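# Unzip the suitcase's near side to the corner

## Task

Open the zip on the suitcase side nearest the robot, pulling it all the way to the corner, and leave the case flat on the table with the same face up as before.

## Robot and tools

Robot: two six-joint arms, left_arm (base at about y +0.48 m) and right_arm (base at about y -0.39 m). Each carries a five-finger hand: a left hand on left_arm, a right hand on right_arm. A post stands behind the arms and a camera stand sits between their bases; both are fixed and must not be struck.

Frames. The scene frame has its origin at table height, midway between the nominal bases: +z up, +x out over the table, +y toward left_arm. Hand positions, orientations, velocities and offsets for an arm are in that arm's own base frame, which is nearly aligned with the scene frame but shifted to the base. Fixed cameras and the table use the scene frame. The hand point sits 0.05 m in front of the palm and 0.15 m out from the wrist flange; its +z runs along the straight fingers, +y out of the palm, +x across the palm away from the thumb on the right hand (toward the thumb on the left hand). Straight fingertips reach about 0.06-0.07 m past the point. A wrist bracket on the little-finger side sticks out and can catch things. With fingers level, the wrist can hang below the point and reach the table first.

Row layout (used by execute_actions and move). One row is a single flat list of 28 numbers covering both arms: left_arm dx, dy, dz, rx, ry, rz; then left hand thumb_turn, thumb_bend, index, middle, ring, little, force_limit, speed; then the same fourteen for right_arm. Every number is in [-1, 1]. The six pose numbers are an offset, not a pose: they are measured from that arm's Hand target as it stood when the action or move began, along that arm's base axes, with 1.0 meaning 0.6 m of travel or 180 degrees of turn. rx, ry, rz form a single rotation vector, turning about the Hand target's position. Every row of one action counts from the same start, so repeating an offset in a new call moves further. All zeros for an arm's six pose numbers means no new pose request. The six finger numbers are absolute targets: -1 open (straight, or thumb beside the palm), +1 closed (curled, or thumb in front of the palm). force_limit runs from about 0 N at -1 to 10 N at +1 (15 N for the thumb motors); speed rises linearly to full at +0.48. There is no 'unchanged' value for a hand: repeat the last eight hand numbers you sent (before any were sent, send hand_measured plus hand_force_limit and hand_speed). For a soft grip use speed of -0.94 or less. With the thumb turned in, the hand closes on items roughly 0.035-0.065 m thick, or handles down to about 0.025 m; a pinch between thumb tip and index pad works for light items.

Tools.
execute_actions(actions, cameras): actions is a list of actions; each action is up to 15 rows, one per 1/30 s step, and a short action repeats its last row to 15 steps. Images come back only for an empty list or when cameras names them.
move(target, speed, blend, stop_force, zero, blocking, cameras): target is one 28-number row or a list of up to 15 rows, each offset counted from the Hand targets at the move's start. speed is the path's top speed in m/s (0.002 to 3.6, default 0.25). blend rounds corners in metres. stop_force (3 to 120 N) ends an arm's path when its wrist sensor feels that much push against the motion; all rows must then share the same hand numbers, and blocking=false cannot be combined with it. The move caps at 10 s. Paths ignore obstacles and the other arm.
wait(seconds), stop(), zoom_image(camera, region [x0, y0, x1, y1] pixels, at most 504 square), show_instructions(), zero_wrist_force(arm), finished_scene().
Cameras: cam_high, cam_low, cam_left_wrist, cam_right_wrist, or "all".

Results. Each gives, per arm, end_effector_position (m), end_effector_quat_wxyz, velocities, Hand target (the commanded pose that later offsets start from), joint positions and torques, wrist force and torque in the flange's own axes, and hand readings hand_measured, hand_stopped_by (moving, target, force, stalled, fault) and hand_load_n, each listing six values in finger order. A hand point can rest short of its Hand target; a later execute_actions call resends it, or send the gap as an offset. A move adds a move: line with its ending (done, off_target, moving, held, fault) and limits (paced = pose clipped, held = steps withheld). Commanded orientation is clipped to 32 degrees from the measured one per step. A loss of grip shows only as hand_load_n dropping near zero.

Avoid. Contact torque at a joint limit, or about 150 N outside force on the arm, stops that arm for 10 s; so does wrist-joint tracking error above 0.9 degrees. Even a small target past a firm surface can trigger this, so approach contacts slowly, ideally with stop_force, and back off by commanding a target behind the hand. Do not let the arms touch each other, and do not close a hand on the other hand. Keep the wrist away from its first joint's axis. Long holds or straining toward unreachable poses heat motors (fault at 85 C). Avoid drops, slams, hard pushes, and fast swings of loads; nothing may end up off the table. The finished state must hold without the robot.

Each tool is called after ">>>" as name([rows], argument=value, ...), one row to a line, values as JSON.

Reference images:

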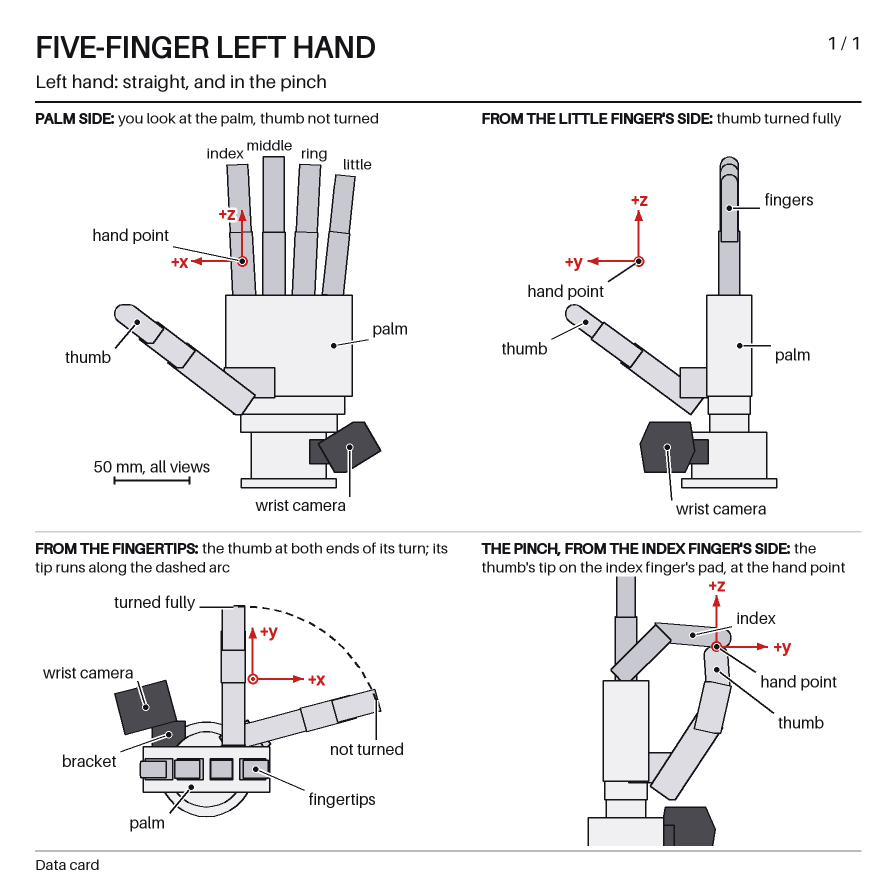

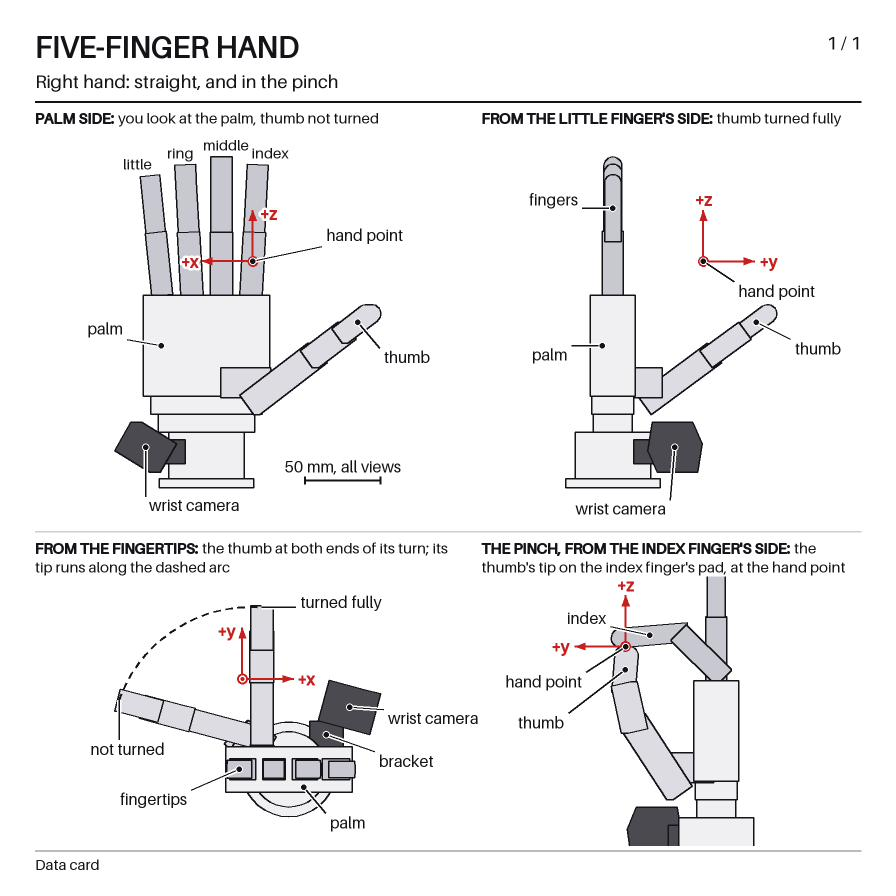

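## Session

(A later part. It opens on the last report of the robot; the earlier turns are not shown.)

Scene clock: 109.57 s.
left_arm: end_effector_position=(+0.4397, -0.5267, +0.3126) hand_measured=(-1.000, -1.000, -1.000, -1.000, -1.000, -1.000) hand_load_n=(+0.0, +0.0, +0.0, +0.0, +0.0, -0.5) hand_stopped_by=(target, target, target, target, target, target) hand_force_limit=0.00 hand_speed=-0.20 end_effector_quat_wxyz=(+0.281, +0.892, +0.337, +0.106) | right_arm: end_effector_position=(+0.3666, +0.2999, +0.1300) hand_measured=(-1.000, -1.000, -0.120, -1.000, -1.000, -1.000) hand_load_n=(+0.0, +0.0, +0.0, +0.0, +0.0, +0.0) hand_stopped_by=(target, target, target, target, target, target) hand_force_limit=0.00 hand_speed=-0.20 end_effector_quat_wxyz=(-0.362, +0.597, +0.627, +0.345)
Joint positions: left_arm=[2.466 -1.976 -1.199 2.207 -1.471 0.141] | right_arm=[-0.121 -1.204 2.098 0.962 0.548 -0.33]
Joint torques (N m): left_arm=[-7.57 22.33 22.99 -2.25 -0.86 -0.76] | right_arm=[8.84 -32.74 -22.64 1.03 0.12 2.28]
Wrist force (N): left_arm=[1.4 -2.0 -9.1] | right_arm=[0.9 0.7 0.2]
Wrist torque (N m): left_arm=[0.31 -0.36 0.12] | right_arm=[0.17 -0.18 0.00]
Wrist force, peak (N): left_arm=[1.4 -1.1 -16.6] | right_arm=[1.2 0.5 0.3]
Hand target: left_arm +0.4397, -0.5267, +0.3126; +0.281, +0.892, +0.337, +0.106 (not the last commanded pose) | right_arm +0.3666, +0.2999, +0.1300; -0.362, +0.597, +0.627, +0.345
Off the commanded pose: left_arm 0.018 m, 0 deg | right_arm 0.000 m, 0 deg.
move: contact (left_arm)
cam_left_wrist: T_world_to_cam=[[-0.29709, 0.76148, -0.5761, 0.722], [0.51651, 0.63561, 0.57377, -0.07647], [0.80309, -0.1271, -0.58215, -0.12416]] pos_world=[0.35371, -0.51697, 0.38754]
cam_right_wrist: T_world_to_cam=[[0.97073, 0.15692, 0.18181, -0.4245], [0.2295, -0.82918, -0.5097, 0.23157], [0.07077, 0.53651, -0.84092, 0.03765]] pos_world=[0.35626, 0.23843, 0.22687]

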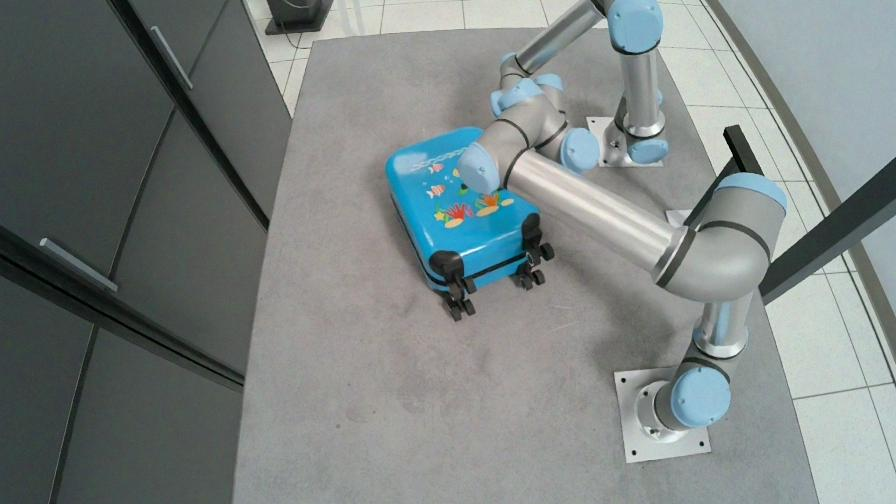

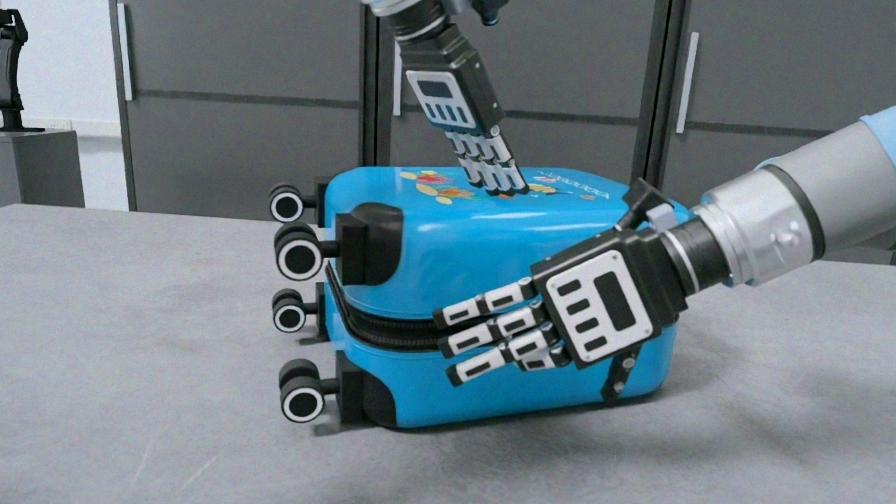

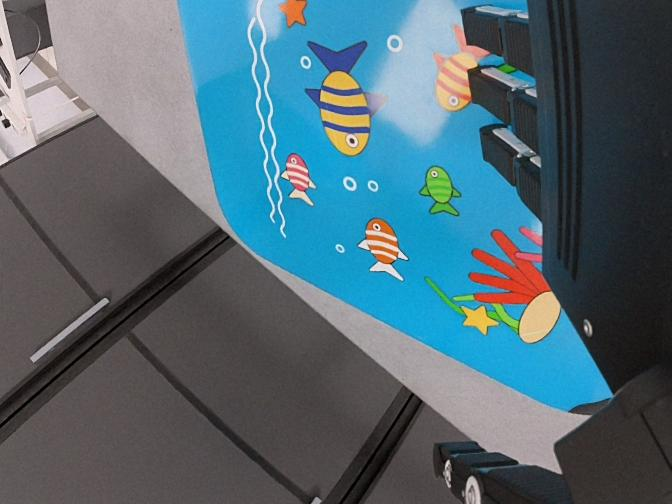

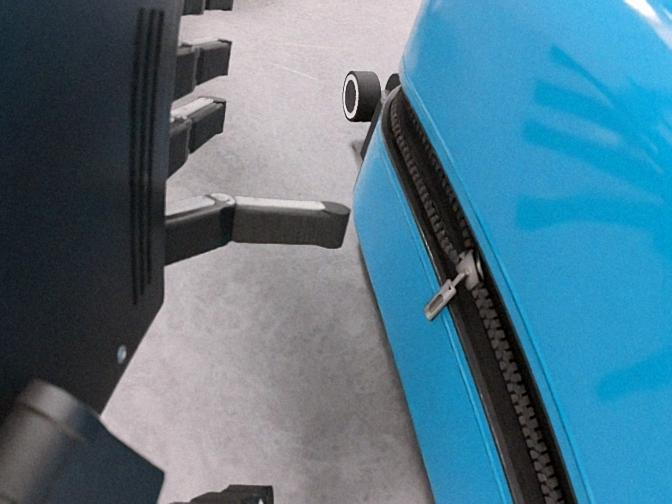

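>>> move(target=[0,0,0,0,0,0,-1,-1,-1,-1,-1,-1,0,-0.2,0.046,0.0193,0,0,0,0,-1,-1,-0.12,-1,-1,-1,0,-0.2], speed=0.02, stop_force=3, cameras=["cam_low","cam_right_wrist"])

>>> zoom_image(camera="cam_right_wrist", region=[300, 130, 500, 330])

Scene clock: 112.40 s.
left_arm: end_effector_position=(+0.4397, -0.5267, +0.3126) hand_measured=(-1.000, -1.000, -1.000, -1.000, -1.000, -1.000) hand_load_n=(+0.0, +0.0, +0.0, +0.0, +0.0, -0.5) hand_stopped_by=(target, target, target, target, target, target) hand_force_limit=0.00 hand_speed=-0.20 end_effector_quat_wxyz=(+0.281, +0.892, +0.337, +0.106) | right_arm: end_effector_position=(+0.3942, +0.3115, +0.1300) hand_measured=(-1.000, -1.000, -0.120, -1.000, -1.000, -1.000) hand_load_n=(+0.0, +0.0, +0.5, +0.0, +0.0, +0.0) hand_stopped_by=(target, target, target, target, target, target) hand_force_limit=0.00 hand_speed=-0.20 end_effector_quat_wxyz=(-0.362, +0.597, +0.627, +0.345)
Joint positions: left_arm=[2.466 -1.976 -1.199 2.207 -1.471 0.141] | right_arm=[-0.076 -1.16 1.998 0.946 0.537 -0.246]
Joint torques (N m): left_arm=[-5.35 21.62 25.06 -2.33 -0.91 -0.54] | right_arm=[7.46 -19.19 -23.07 0.55 -2.47 2.2]
Wrist force (N): left_arm=[1.1 -1.6 -9.3] | right_arm=[0.5 0.3 0.3]
Wrist torque (N m): left_arm=[0.37 -0.32 0.09] | right_arm=[0.09 -0.13 -0.01]
Wrist force, peak (N): left_arm=[1.2 -1.6 -9.6] | right_arm=[0.6 0.9 0.6]
Hand target: left_arm +0.4397, -0.5267, +0.3126; +0.281, +0.892, +0.337, +0.106 | right_arm +0.3942, +0.3115, +0.1300; -0.362, +0.597, +0.627, +0.345
Off the commanded pose: left_arm 0.000 m, 0 deg | right_arm 0.000 m, 0 deg.
move: done
cam_right_wrist: T_world_to_cam=[[0.97073, 0.15692, 0.18181, -0.45311], [0.2295, -0.82918, -0.5097, 0.23486], [0.07077, 0.53651, -0.84092, 0.02947]] pos_world=[0.38386, 0.25003, 0.22687]

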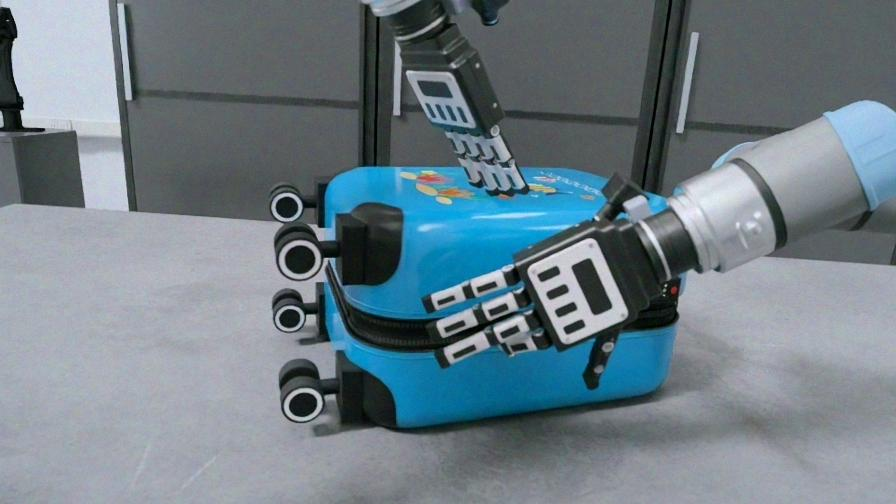

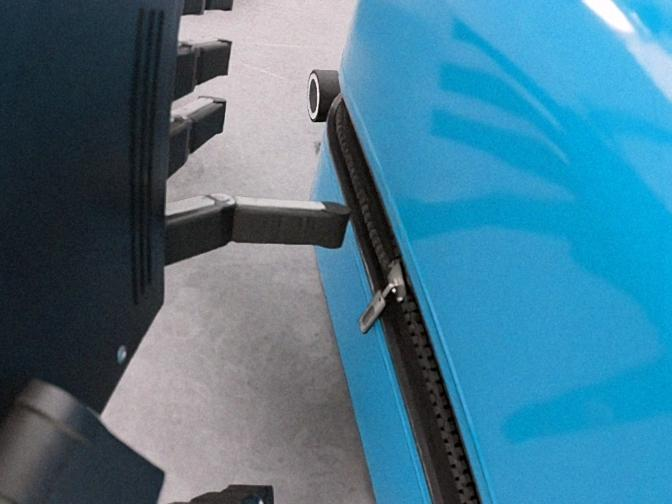

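Scaled by 2.520 from the camera's image (finer frame: 960x720).

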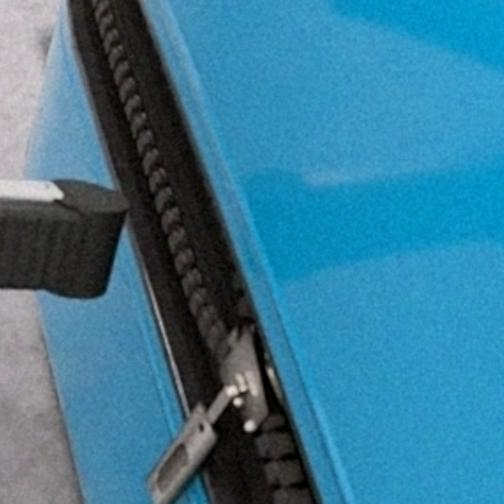

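>>> move(target=[0,0,0,0,0,0,-1,-1,-1,-1,-1,-1,0,-0.2,0.0307,0.0129,0,0,0,0,-1,-1,-0.12,-1,-1,-1,0,-0.2], speed=0.01, stop_force=3, cameras=["cam_low","cam_right_wrist"])

>>> zoom_image(camera="cam_right_wrist", region=[270, 150, 430, 310])

Scene clock: 115.40 s.
left_arm: end_effector_position=(+0.4397, -0.5267, +0.3126) hand_measured=(-1.000, -1.000, -1.000, -1.000, -1.000, -1.000) hand_load_n=(+0.0, +0.0, +0.0, +0.0, +0.0, +0.0) hand_stopped_by=(target, target, target, target, target, target) hand_force_limit=0.00 hand_speed=-0.20 end_effector_quat_wxyz=(+0.281, +0.892, +0.337, +0.106) | right_arm: end_effector_position=(+0.4093, +0.3178, +0.1299) hand_measured=(-1.000, -1.000, -0.120, -1.000, -1.000, -1.000) hand_load_n=(+0.0, +0.0, +0.5, +0.0, +0.0, +0.0) hand_stopped_by=(target, target, target, target, target, target) hand_force_limit=0.00 hand_speed=-0.20 end_effector_quat_wxyz=(-0.362, +0.597, +0.627, +0.345)
Joint positions: left_arm=[2.466 -1.976 -1.199 2.207 -1.471 0.141] | right_arm=[-0.055 -1.135 1.943 0.94 0.533 -0.205]
Joint torques (N m): left_arm=[-1.28 20.85 23.21 -2.32 -0.7 -0.34] | right_arm=[-11.35 -37.73 -4.04 4.35 -0.2 -2.62]
Wrist force (N): left_arm=[1.1 -2.0 -9.2] | right_arm=[-0.4 -1.9 -0.3]
Wrist torque (N m): left_arm=[0.33 -0.32 0.10] | right_arm=[0.10 -0.14 0.05]
Wrist force, peak (N): left_arm=[1.3 -1.9 -9.5] | right_arm=[-0.4 -3.3 -0.6]
Hand target: left_arm +0.4397, -0.5267, +0.3126; +0.281, +0.892, +0.337, +0.106 | right_arm +0.4093, +0.3178, +0.1299; -0.362, +0.597, +0.627, +0.345 (not the last commanded pose)
Off the commanded pose: left_arm 0.000 m, 0 deg | right_arm 0.004 m, 0 deg.
move: contact (right_arm)
cam_right_wrist: T_world_to_cam=[[0.97074, 0.15697, 0.18173, -0.46877], [0.2295, -0.82917, -0.50972, 0.2367], [0.07067, 0.53651, -0.84093, 0.02501]] pos_world=[0.39896, 0.25643, 0.22687]

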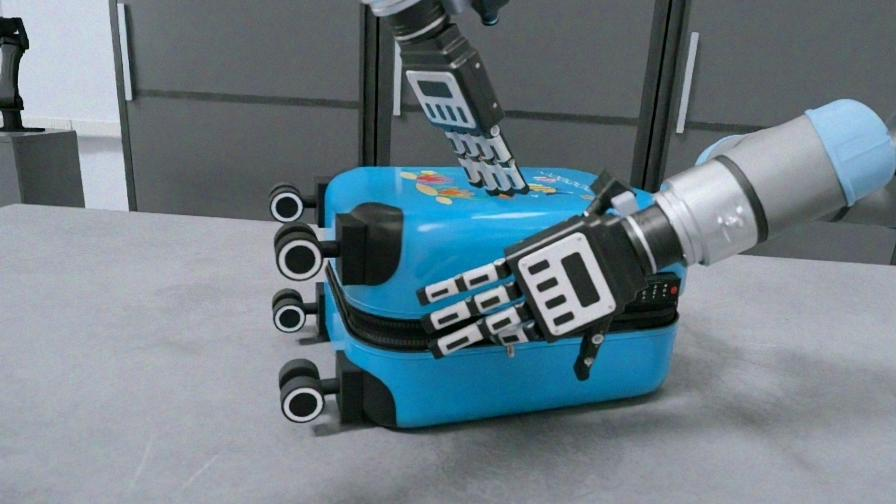

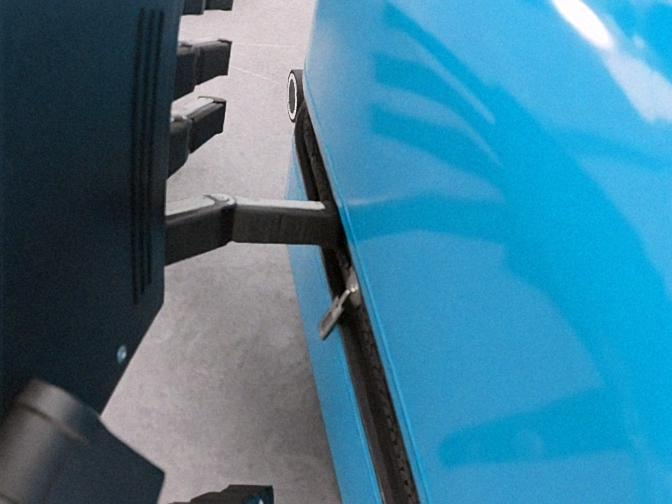

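Scaled by 3.150 from the camera's image (finer frame: 960x720).

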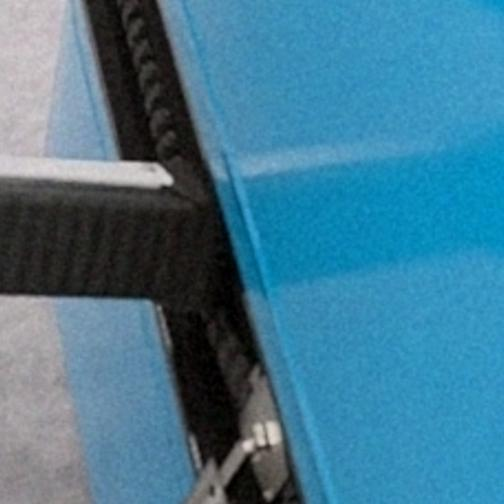

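>>> move(target=[0,0,0,0,0,0,-1,-1,-1,-1,-1,-1,0,-0.2,0.0129,-0.0307,0,0,0,0,-1,-1,-0.12,-1,-1,-1,0,-0.2], speed=0.01, stop_force=6, cameras=["cam_low","cam_right_wrist"])

>>> zoom_image(camera="cam_right_wrist", region=[270, 150, 430, 310])

Scene clock: 118.63 s.
left_arm: end_effector_position=(+0.4397, -0.5267, +0.3126) hand_measured=(-1.000, -1.000, -1.000, -1.000, -1.000, -1.000) hand_load_n=(+0.0, +0.0, +0.0, +0.0, +0.0, +0.0) hand_stopped_by=(target, target, target, target, target, target) hand_force_limit=0.00 hand_speed=-0.20 end_effector_quat_wxyz=(+0.281, +0.892, +0.337, +0.105) | right_arm: end_effector_position=(+0.4170, +0.2994, +0.1299) hand_measured=(-1.000, -1.000, -0.120, -1.000, -1.000, -1.000) hand_load_n=(+0.0, +0.0, +4.0, +0.0, +0.0, +0.0) hand_stopped_by=(target, target, target, target, target, target) hand_force_limit=0.00 hand_speed=-0.20 end_effector_quat_wxyz=(-0.362, +0.597, +0.627, +0.345)
Joint positions: left_arm=[2.466 -1.976 -1.199 2.207 -1.471 0.141] | right_arm=[-0.105 -1.119 1.946 1.003 0.544 -0.301]
Joint torques (N m): left_arm=[1.2 38.4 23.01 -2.53 -0.72 -0.38] | right_arm=[-12.49 -20.78 -5.01 4.16 0.09 -2.48]
Wrist force (N): left_arm=[0.3 -2.4 -1.4] | right_arm=[2.1 -4.8 1.4]
Wrist torque (N m): left_arm=[-0.17 -0.06 0.07] | right_arm=[0.01 -0.26 0.11]
Wrist force, peak (N): left_arm=[1.1 -1.7 -9.5] | right_arm=[2.0 -5.8 1.3]
Hand target: left_arm +0.4397, -0.5267, +0.3126; +0.281, +0.892, +0.337, +0.106 | right_arm +0.4170, +0.2994, +0.1299; -0.362, +0.597, +0.627, +0.345
Off the commanded pose: left_arm 0.000 m, 0 deg | right_arm 0.000 m, 0 deg.
move: done
cam_right_wrist: T_world_to_cam=[[0.97074, 0.15697, 0.18173, -0.47334], [0.2295, -0.82917, -0.50972, 0.21959], [0.07067, 0.53651, -0.84093, 0.03439]] pos_world=[0.40666, 0.23793, 0.22687]

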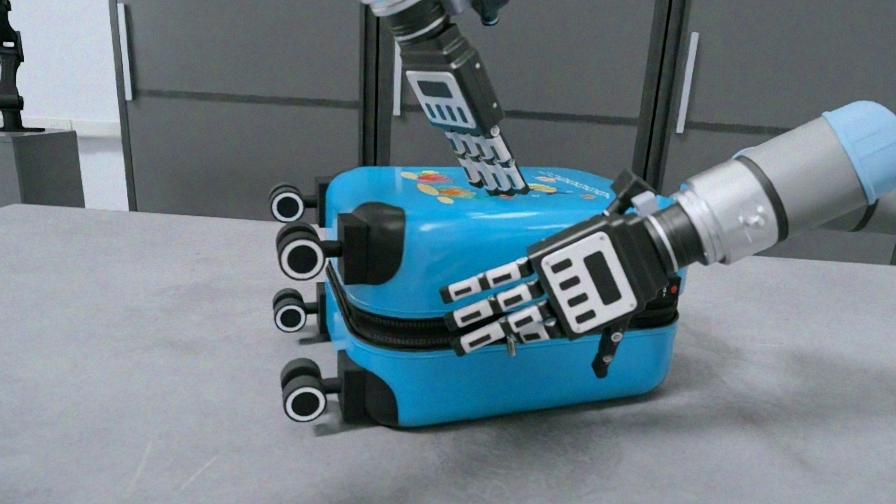

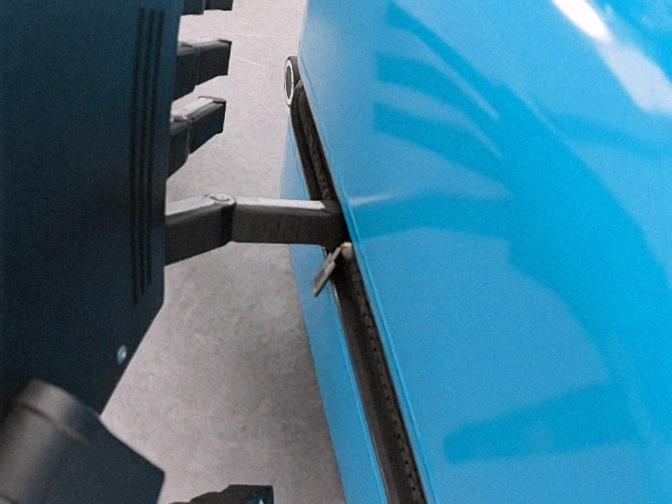

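Scaled by 3.150 from the camera's image (finer frame: 960x720).

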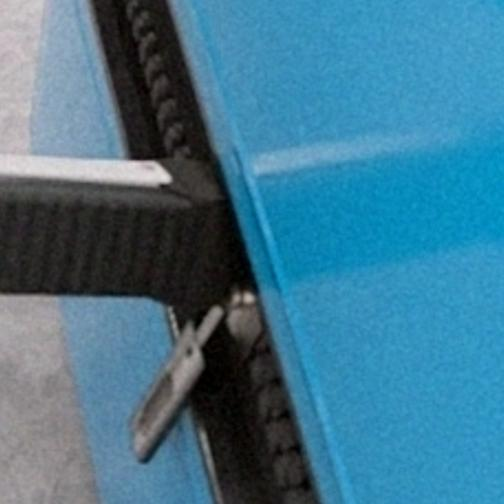

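>>> zoom_image(camera="cam_low", region=[450, 280, 590, 390])

>>> move(target=[0,0,0,0,0,0,-1,-1,-1,-1,-1,-1,0,-0.2,0.0171,-0.0471,0,0,0,0,-1,-1,-0.12,-1,-1,-1,0,-0.2], speed=0.01, stop_force=8, cameras=["cam_low","cam_right_wrist"])

>>> zoom_image(camera="cam_right_wrist", region=[270, 150, 430, 310])

>>> zoom_image(camera="cam_low", region=[450, 280, 590, 390])

Scaled by 3.600 from the camera's image (finer frame: 1280x720).

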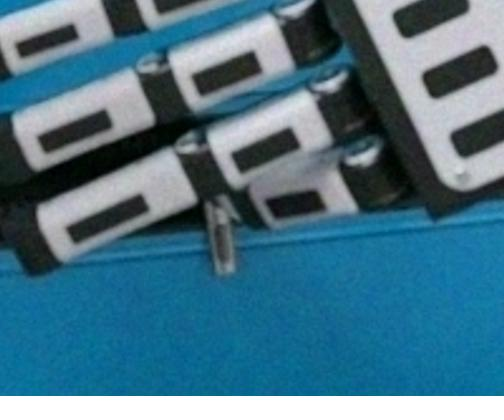

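Scene clock: 123.40 s.
left_arm: end_effector_position=(+0.4397, -0.5267, +0.3126) hand_measured=(-1.000, -1.000, -1.000, -1.000, -1.000, -1.000) hand_load_n=(-0.5, +0.0, +0.0, +0.0, +0.0, +0.0) hand_stopped_by=(target, target, target, target, target, target) hand_force_limit=0.00 hand_speed=-0.20 end_effector_quat_wxyz=(+0.281, +0.892, +0.337, +0.106) | right_arm: end_effector_position=(+0.4273, +0.2711, +0.1299) hand_measured=(-1.000, -1.000, -0.120, -1.000, -1.000, -1.000) hand_load_n=(+0.0, +0.0, +0.0, +0.0, +0.0, +0.0) hand_stopped_by=(target, target, target, target, target, target) hand_force_limit=0.00 hand_speed=-0.20 end_effector_quat_wxyz=(-0.362, +0.597, +0.627, +0.345)
Joint positions: left_arm=[2.466 -1.976 -1.199 2.207 -1.471 0.141] | right_arm=[-0.179 -1.097 1.95 1.092 0.567 -0.435]
Joint torques (N m): left_arm=[5.57 48.8 24.07 -2.28 -0.85 -0.48] | right_arm=[-10.43 -21.28 -1.92 4.88 0.2 -2.73]
Wrist force (N): left_arm=[0.5 -2.4 -1.4] | right_arm=[0.4 0.6 0.4]
Wrist torque (N m): left_arm=[-0.19 -0.08 0.08] | right_arm=[0.15 -0.14 0.09]
Wrist force, peak (N): left_arm=[0.6 -2.6 -1.5] | right_arm=[2.0 -5.8 0.7]
Hand target: left_arm +0.4397, -0.5267, +0.3126; +0.281, +0.892, +0.337, +0.106 | right_arm +0.4273, +0.2711, +0.1299; -0.362, +0.597, +0.627, +0.345
Off the commanded pose: left_arm 0.000 m, 0 deg | right_arm 0.000 m, 0 deg.
move: done
cam_right_wrist: T_world_to_cam=[[0.97074, 0.15697, 0.18173, -0.47891], [0.2295, -0.82917, -0.50972, 0.19385], [0.07067, 0.53651, -0.84093, 0.04879]] pos_world=[0.41696, 0.20973, 0.22687]

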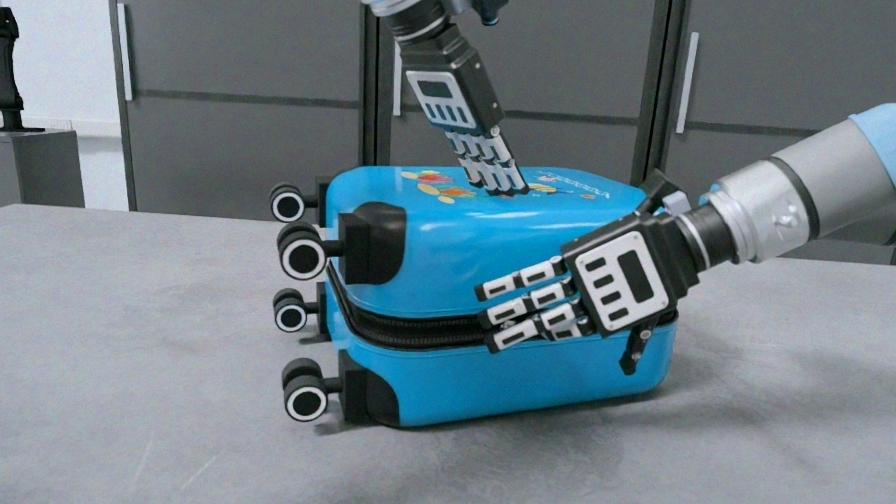

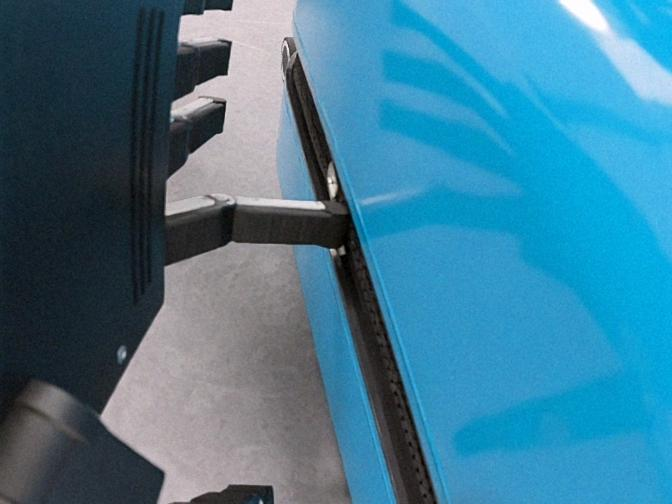

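Scaled by 3.150 from the camera's image (finer frame: 960x720).

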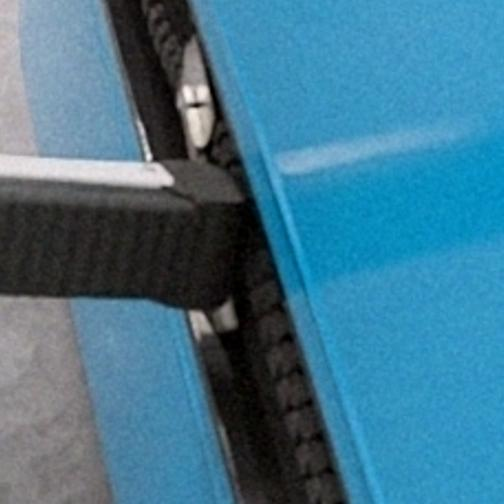

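Scaled by 3.600 from the camera's image (finer frame: 1280x720).

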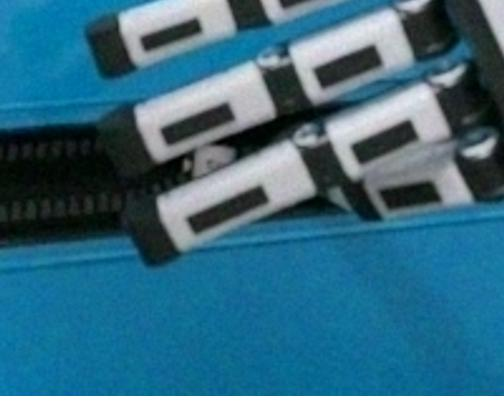

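>>> move(target=[0,0,0,0,0,0,-1,-1,-1,-1,-1,-1,0,-0.2,-0.077,-0.032,0.0,0,0,0,-1,-1,-0.12,-1,-1,-1,0,-0.2], speed=0.05, cameras=["cam_low","cam_right_wrist"])

>>> zoom_image(camera="cam_right_wrist", region=[330, 100, 530, 300])

>>> zoom_image(camera="cam_low", region=[450, 280, 590, 390])

Scene clock: 126.63 s.
left_arm: end_effector_position=(+0.4397, -0.5267, +0.3126) hand_measured=(-1.000, -1.000, -1.000, -1.000, -1.000, -1.000) hand_load_n=(+0.0, +0.0, +0.0, +0.0, +0.0, +0.0) hand_stopped_by=(target, target, target, target, target, target) hand_force_limit=0.00 hand_speed=-0.20 end_effector_quat_wxyz=(+0.281, +0.892, +0.337, +0.106) | right_arm: end_effector_position=(+0.3811, +0.2519, +0.1299) hand_measured=(-1.000, -1.000, -0.120, -1.000, -1.000, -1.000) hand_load_n=(+0.0, +0.0, +0.0, +0.0, +0.0, +0.0) hand_stopped_by=(target, target, target, target, target, target) hand_force_limit=0.00 hand_speed=-0.20 end_effector_quat_wxyz=(-0.362, +0.597, +0.627, +0.345)
Joint positions: left_arm=[2.466 -1.976 -1.199 2.207 -1.471 0.141] | right_arm=[-0.266 -1.169 2.119 1.114 0.603 -0.578]
Joint torques (N m): left_arm=[8.1 48.11 24.71 -2.32 -0.75 -0.12] | right_arm=[-9.8 -33.73 -0.19 4.86 0.12 -2.44]
Wrist force (N): left_arm=[0.7 -2.2 -1.4] | right_arm=[0.4 0.7 0.6]
Wrist torque (N m): left_arm=[-0.14 -0.11 0.08] | right_arm=[0.15 -0.09 0.10]
Wrist force, peak (N): left_arm=[0.6 -2.6 -1.5] | right_arm=[0.5 0.7 0.8]
Hand target: left_arm +0.4397, -0.5267, +0.3126; +0.281, +0.892, +0.337, +0.106 | right_arm +0.3811, +0.2519, +0.1299; -0.362, +0.597, +0.627, +0.345
Off the commanded pose: left_arm 0.000 m, 0 deg | right_arm 0.000 m, 0 deg.
move: done
cam_right_wrist: T_world_to_cam=[[0.97074, 0.15697, 0.18173, -0.43105], [0.2295, -0.82917, -0.50972, 0.18853], [0.07067, 0.53651, -0.84093, 0.06236]] pos_world=[0.37076, 0.19053, 0.22687]

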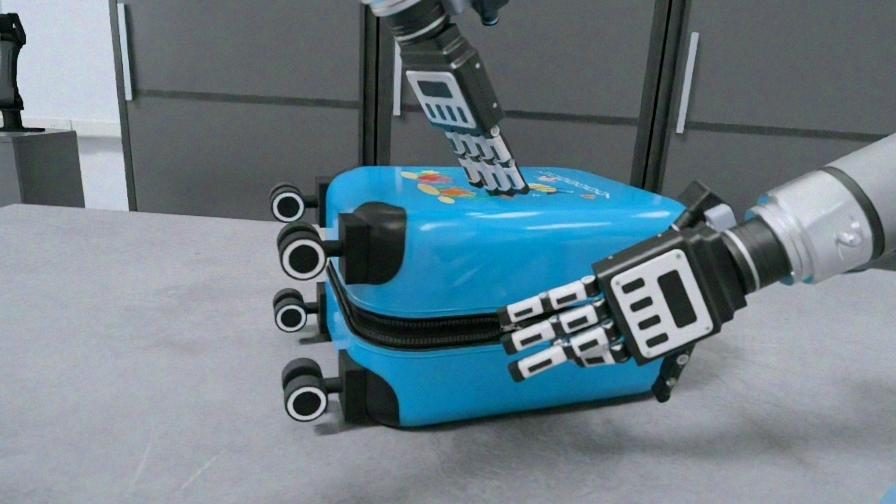

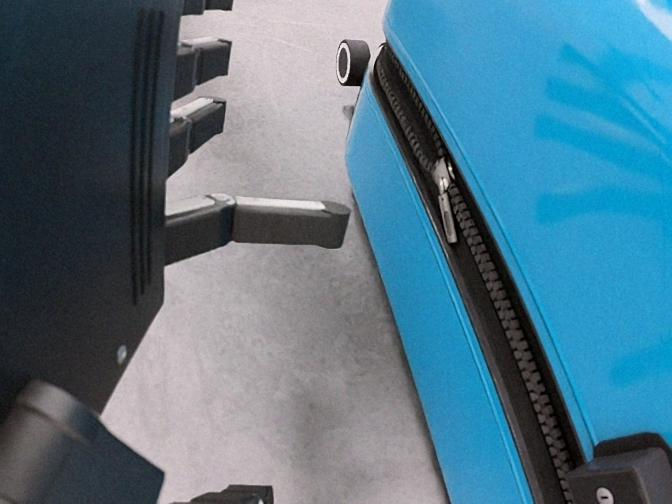

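Scaled by 2.520 from the camera's image (finer frame: 960x720).

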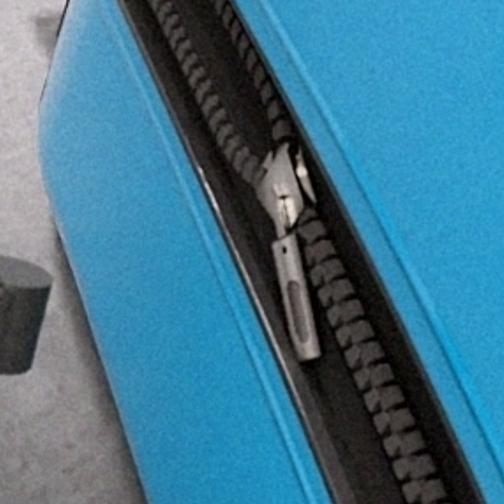

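Scaled by 3.600 from the camera's image (finer frame: 1280x720).

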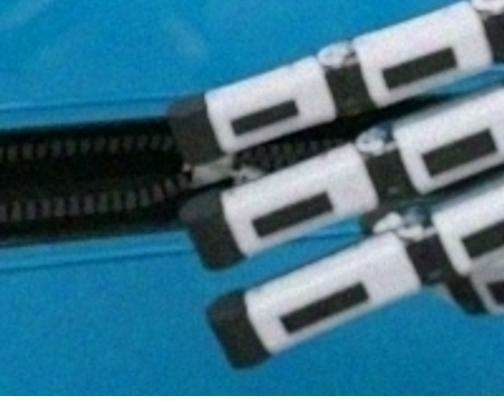

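>>> move([
  [0,0,0.1,0,0,0,-1,-1,-1,-1,-1,-1,0,-0.2,0,0,0,0,0,0,-1,-1,-0.12,-1,-1,-1,0,-0.2],
  [-0.4578,0.1845,-0.196,0.2143,-0.3348,-0.2288,-1,-1,-1,-1,-1,-1,0,-0.2,0,0,0,0,0,0,-1,-1,-0.12,-1,-1,-1,0,-0.2],
], speed=0.2, blend=[0.03,0], cameras=["cam_low","cam_left_wrist","cam_high"])

>>> zoom_image(camera="cam_left_wrist", region=[160, 50, 400, 230])

Scene clock: 134.13 s.
left_arm: end_effector_position=(+0.3043, -0.4778, +0.2911) hand_measured=(-1.000, -1.000, -1.000, -0.736, -0.564, -0.588) hand_load_n=(+0.0, -0.5, -3.0, -18.0, -21.5, -21.0) hand_stopped_by=(target, target, target, target, target, target) hand_force_limit=0.00 hand_speed=-0.20 end_effector_quat_wxyz=(+0.240, +0.899, +0.061, +0.361) | right_arm: end_effector_position=(+0.3811, +0.2519, +0.1299) hand_measured=(-1.000, -1.000, -0.120, -1.000, -1.000, -1.000) hand_load_n=(+0.0, +0.0, +0.0, +0.0, +0.0, +0.0) hand_stopped_by=(target, target, target, target, target, target) hand_force_limit=0.00 hand_speed=-0.20 end_effector_quat_wxyz=(-0.362, +0.597, +0.627, +0.345)
Joint positions: left_arm=[2.286 -1.614 -1.815 2.727 -1.831 0.701] | right_arm=[-0.266 -1.169 2.119 1.114 0.603 -0.578]
Joint torques (N m): left_arm=[0.87 -3.12 -9.2 -15.81 2.7 0.53] | right_arm=[-10.58 -32.38 -1.24 4.84 0.34 -2.64]
Wrist force (N): left_arm=[47.0 35.4 -39.0] | right_arm=[0.4 0.7 0.6]
Wrist torque (N m): left_arm=[0.04 0.18 0.03] | right_arm=[0.14 -0.09 0.09]
Wrist force, peak (N): left_arm=[70.3 45.4 -69.3] | right_arm=[0.3 0.8 0.9]
Hand target: left_arm +0.3043, -0.4778, +0.2911; +0.240, +0.899, +0.061, +0.361 (not the last commanded pose) | right_arm +0.3811, +0.2519, +0.1299; -0.362, +0.597, +0.627, +0.345
Off the commanded pose: left_arm 0.180 m, 39 deg | right_arm 0.000 m, 0 deg.
TORQUE FAULT: joint 4 (wrist 1) of the left arm strayed more than 0.9 degrees from its planned motion, and that arm stopped. A torque fault puts only its own arm into a fault stop. That arm's remaining commands of this call were not run. That arm may still press on what stopped it. That arm is still stopped at the end of this call. That arm stays stopped for about 10 more seconds. Until then a move that you send moves the other arm only, and its call returns only when the move has ended. Once the stop has ended, the next robot result says so. If the stop ends while you think or write, that arm runs what you send next, counted from a new Hand target: where the arm stands when the stop ends. While its stop runs, that arm, its gripper or tool too, takes no new command. Until it ends, the stop uses up actions while you think or wait. An arm that is not stopped still takes commands.
move: fault (left_arm); path passed 1 of 2 targets
cam_left_wrist: T_world_to_cam=[[0.28923, 0.90842, -0.30187, 0.4441], [0.20466, 0.24937, 0.94654, -0.2235], [0.93513, -0.33554, -0.11379, -0.29793]] pos_world=[0.1959, -0.44766, 0.3117]
Images, in order (width x height): cam_high 896x504, cam_low 896x504, cam_left_wrist 672x504.

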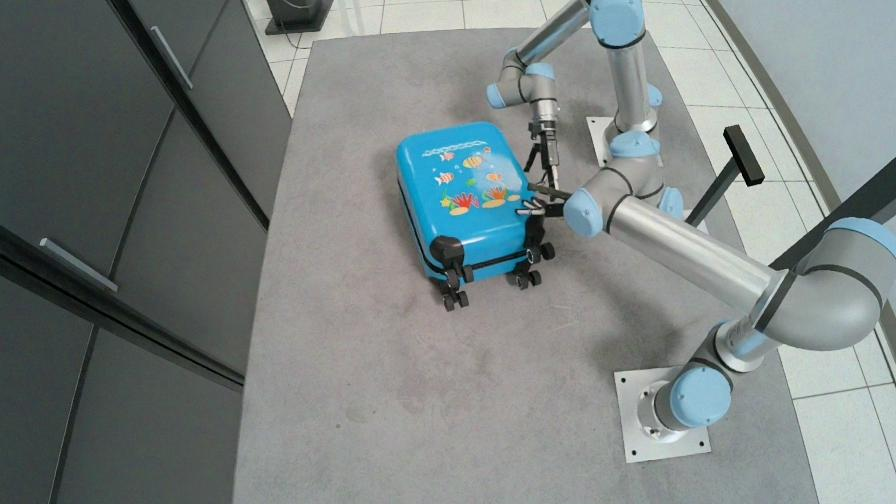

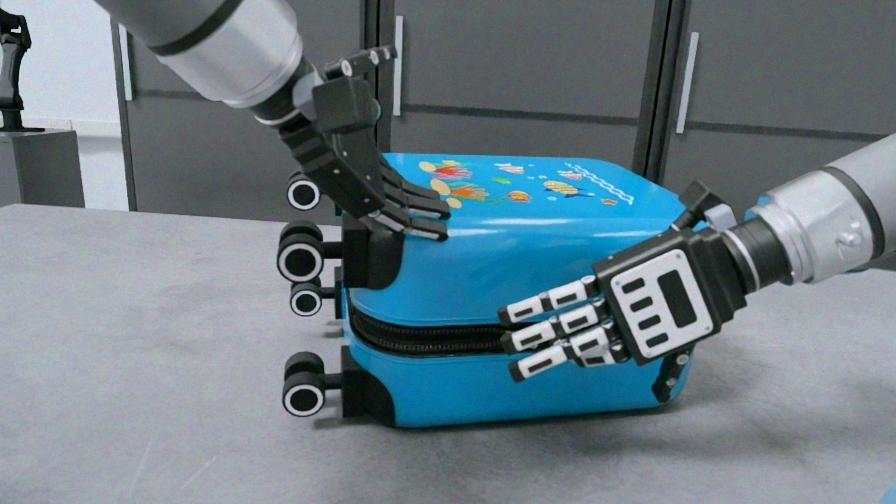

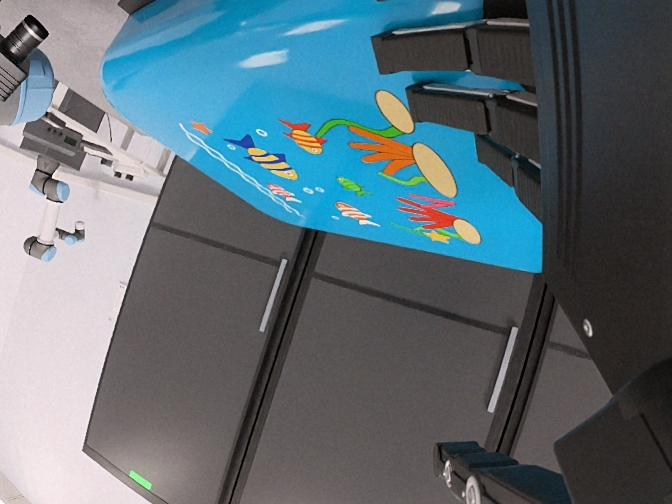

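Scaled by 2.100 from the camera's image (finer frame: 960x720).

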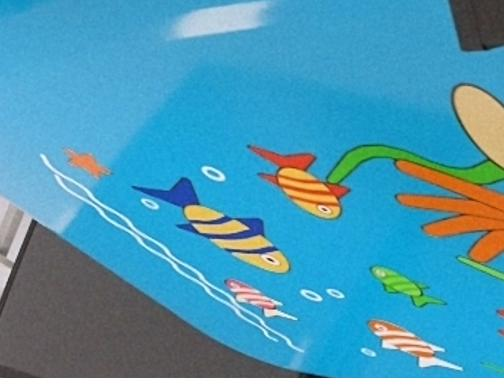

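>>> wait(seconds=11, cameras=["cam_low","cam_high"])

Scene clock: 145.33 s.
left_arm: end_effector_position=(+0.3043, -0.4778, +0.2911) hand_measured=(-1.000, -1.000, -1.000, -0.736, -0.564, -0.588) hand_load_n=(+0.0, +0.0, -3.0, -18.0, -21.5, -21.0) hand_stopped_by=(target, target, target, target, target, target) hand_force_limit=0.00 hand_speed=-0.20 end_effector_quat_wxyz=(+0.240, +0.899, +0.061, +0.361) | right_arm: end_effector_position=(+0.3811, +0.2519, +0.1299) hand_measured=(-1.000, -1.000, -0.120, -1.000, -1.000, -1.000) hand_load_n=(+0.0, +0.0, +0.0, +0.0, +0.0, +0.0) hand_stopped_by=(target, target, target, target, target, target) hand_force_limit=0.00 hand_speed=-0.20 end_effector_quat_wxyz=(-0.362, +0.597, +0.627, +0.345)
Joint positions: left_arm=[2.286 -1.614 -1.815 2.727 -1.831 0.701] | right_arm=[-0.266 -1.169 2.119 1.114 0.603 -0.578]
Joint torques (N m): left_arm=[0.53 -3.2 -10.76 -15.58 2.86 0.62] | right_arm=[-10.73 -27.68 -0.92 4.71 0.24 -2.62]
Wrist force (N): left_arm=[46.8 35.4 -38.9] | right_arm=[0.3 0.5 0.5]
Wrist torque (N m): left_arm=[0.04 0.17 0.02] | right_arm=[0.13 -0.08 0.08]
Wrist force, peak (N): left_arm=[47.1 35.6 -39.1] | right_arm=[0.1 1.0 0.8]
Hand target: left_arm +0.3043, -0.4778, +0.2911; +0.240, +0.899, +0.061, +0.361 (not the last commanded pose) | right_arm +0.3811, +0.2519, +0.1299; -0.362, +0.597, +0.627, +0.345
Off the commanded pose: left_arm 0.180 m, 39 deg | right_arm 0.000 m, 0 deg.
TORQUE FAULT, CONTINUED: the left arm's stop, for the torque fault of joint 4 (wrist 1) that an earlier result reported, is over. The rest of the stop counts as 20 of the actions that you can send in this scene. That arm's target is now where it stood when the stop ended, not its last command. That arm keeps its grip as last carried out and accepts commands again. That arm stops again at each new torque fault.
wait: 11.00 s; at rest from the start
Images, in order (width x height): cam_high 896x504, cam_low 896x504.

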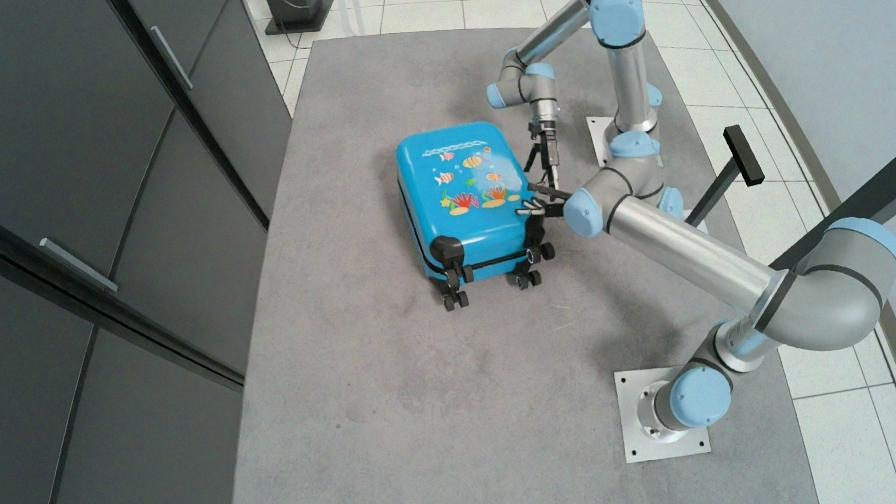

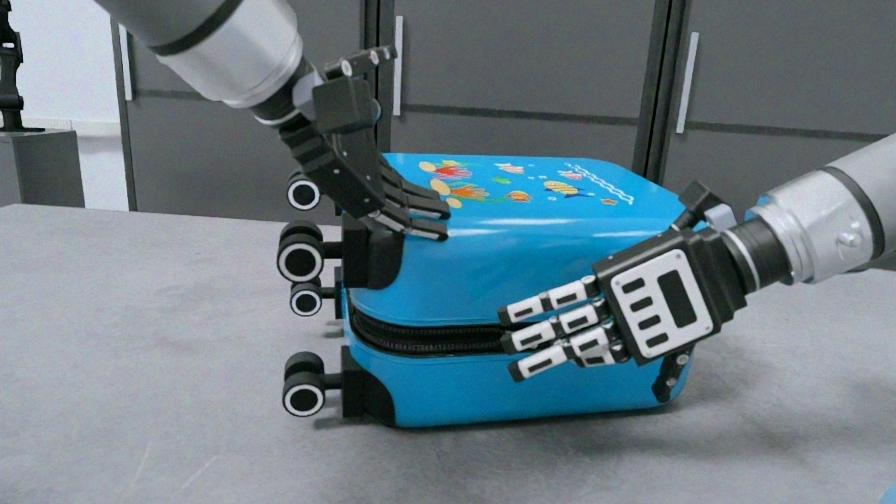

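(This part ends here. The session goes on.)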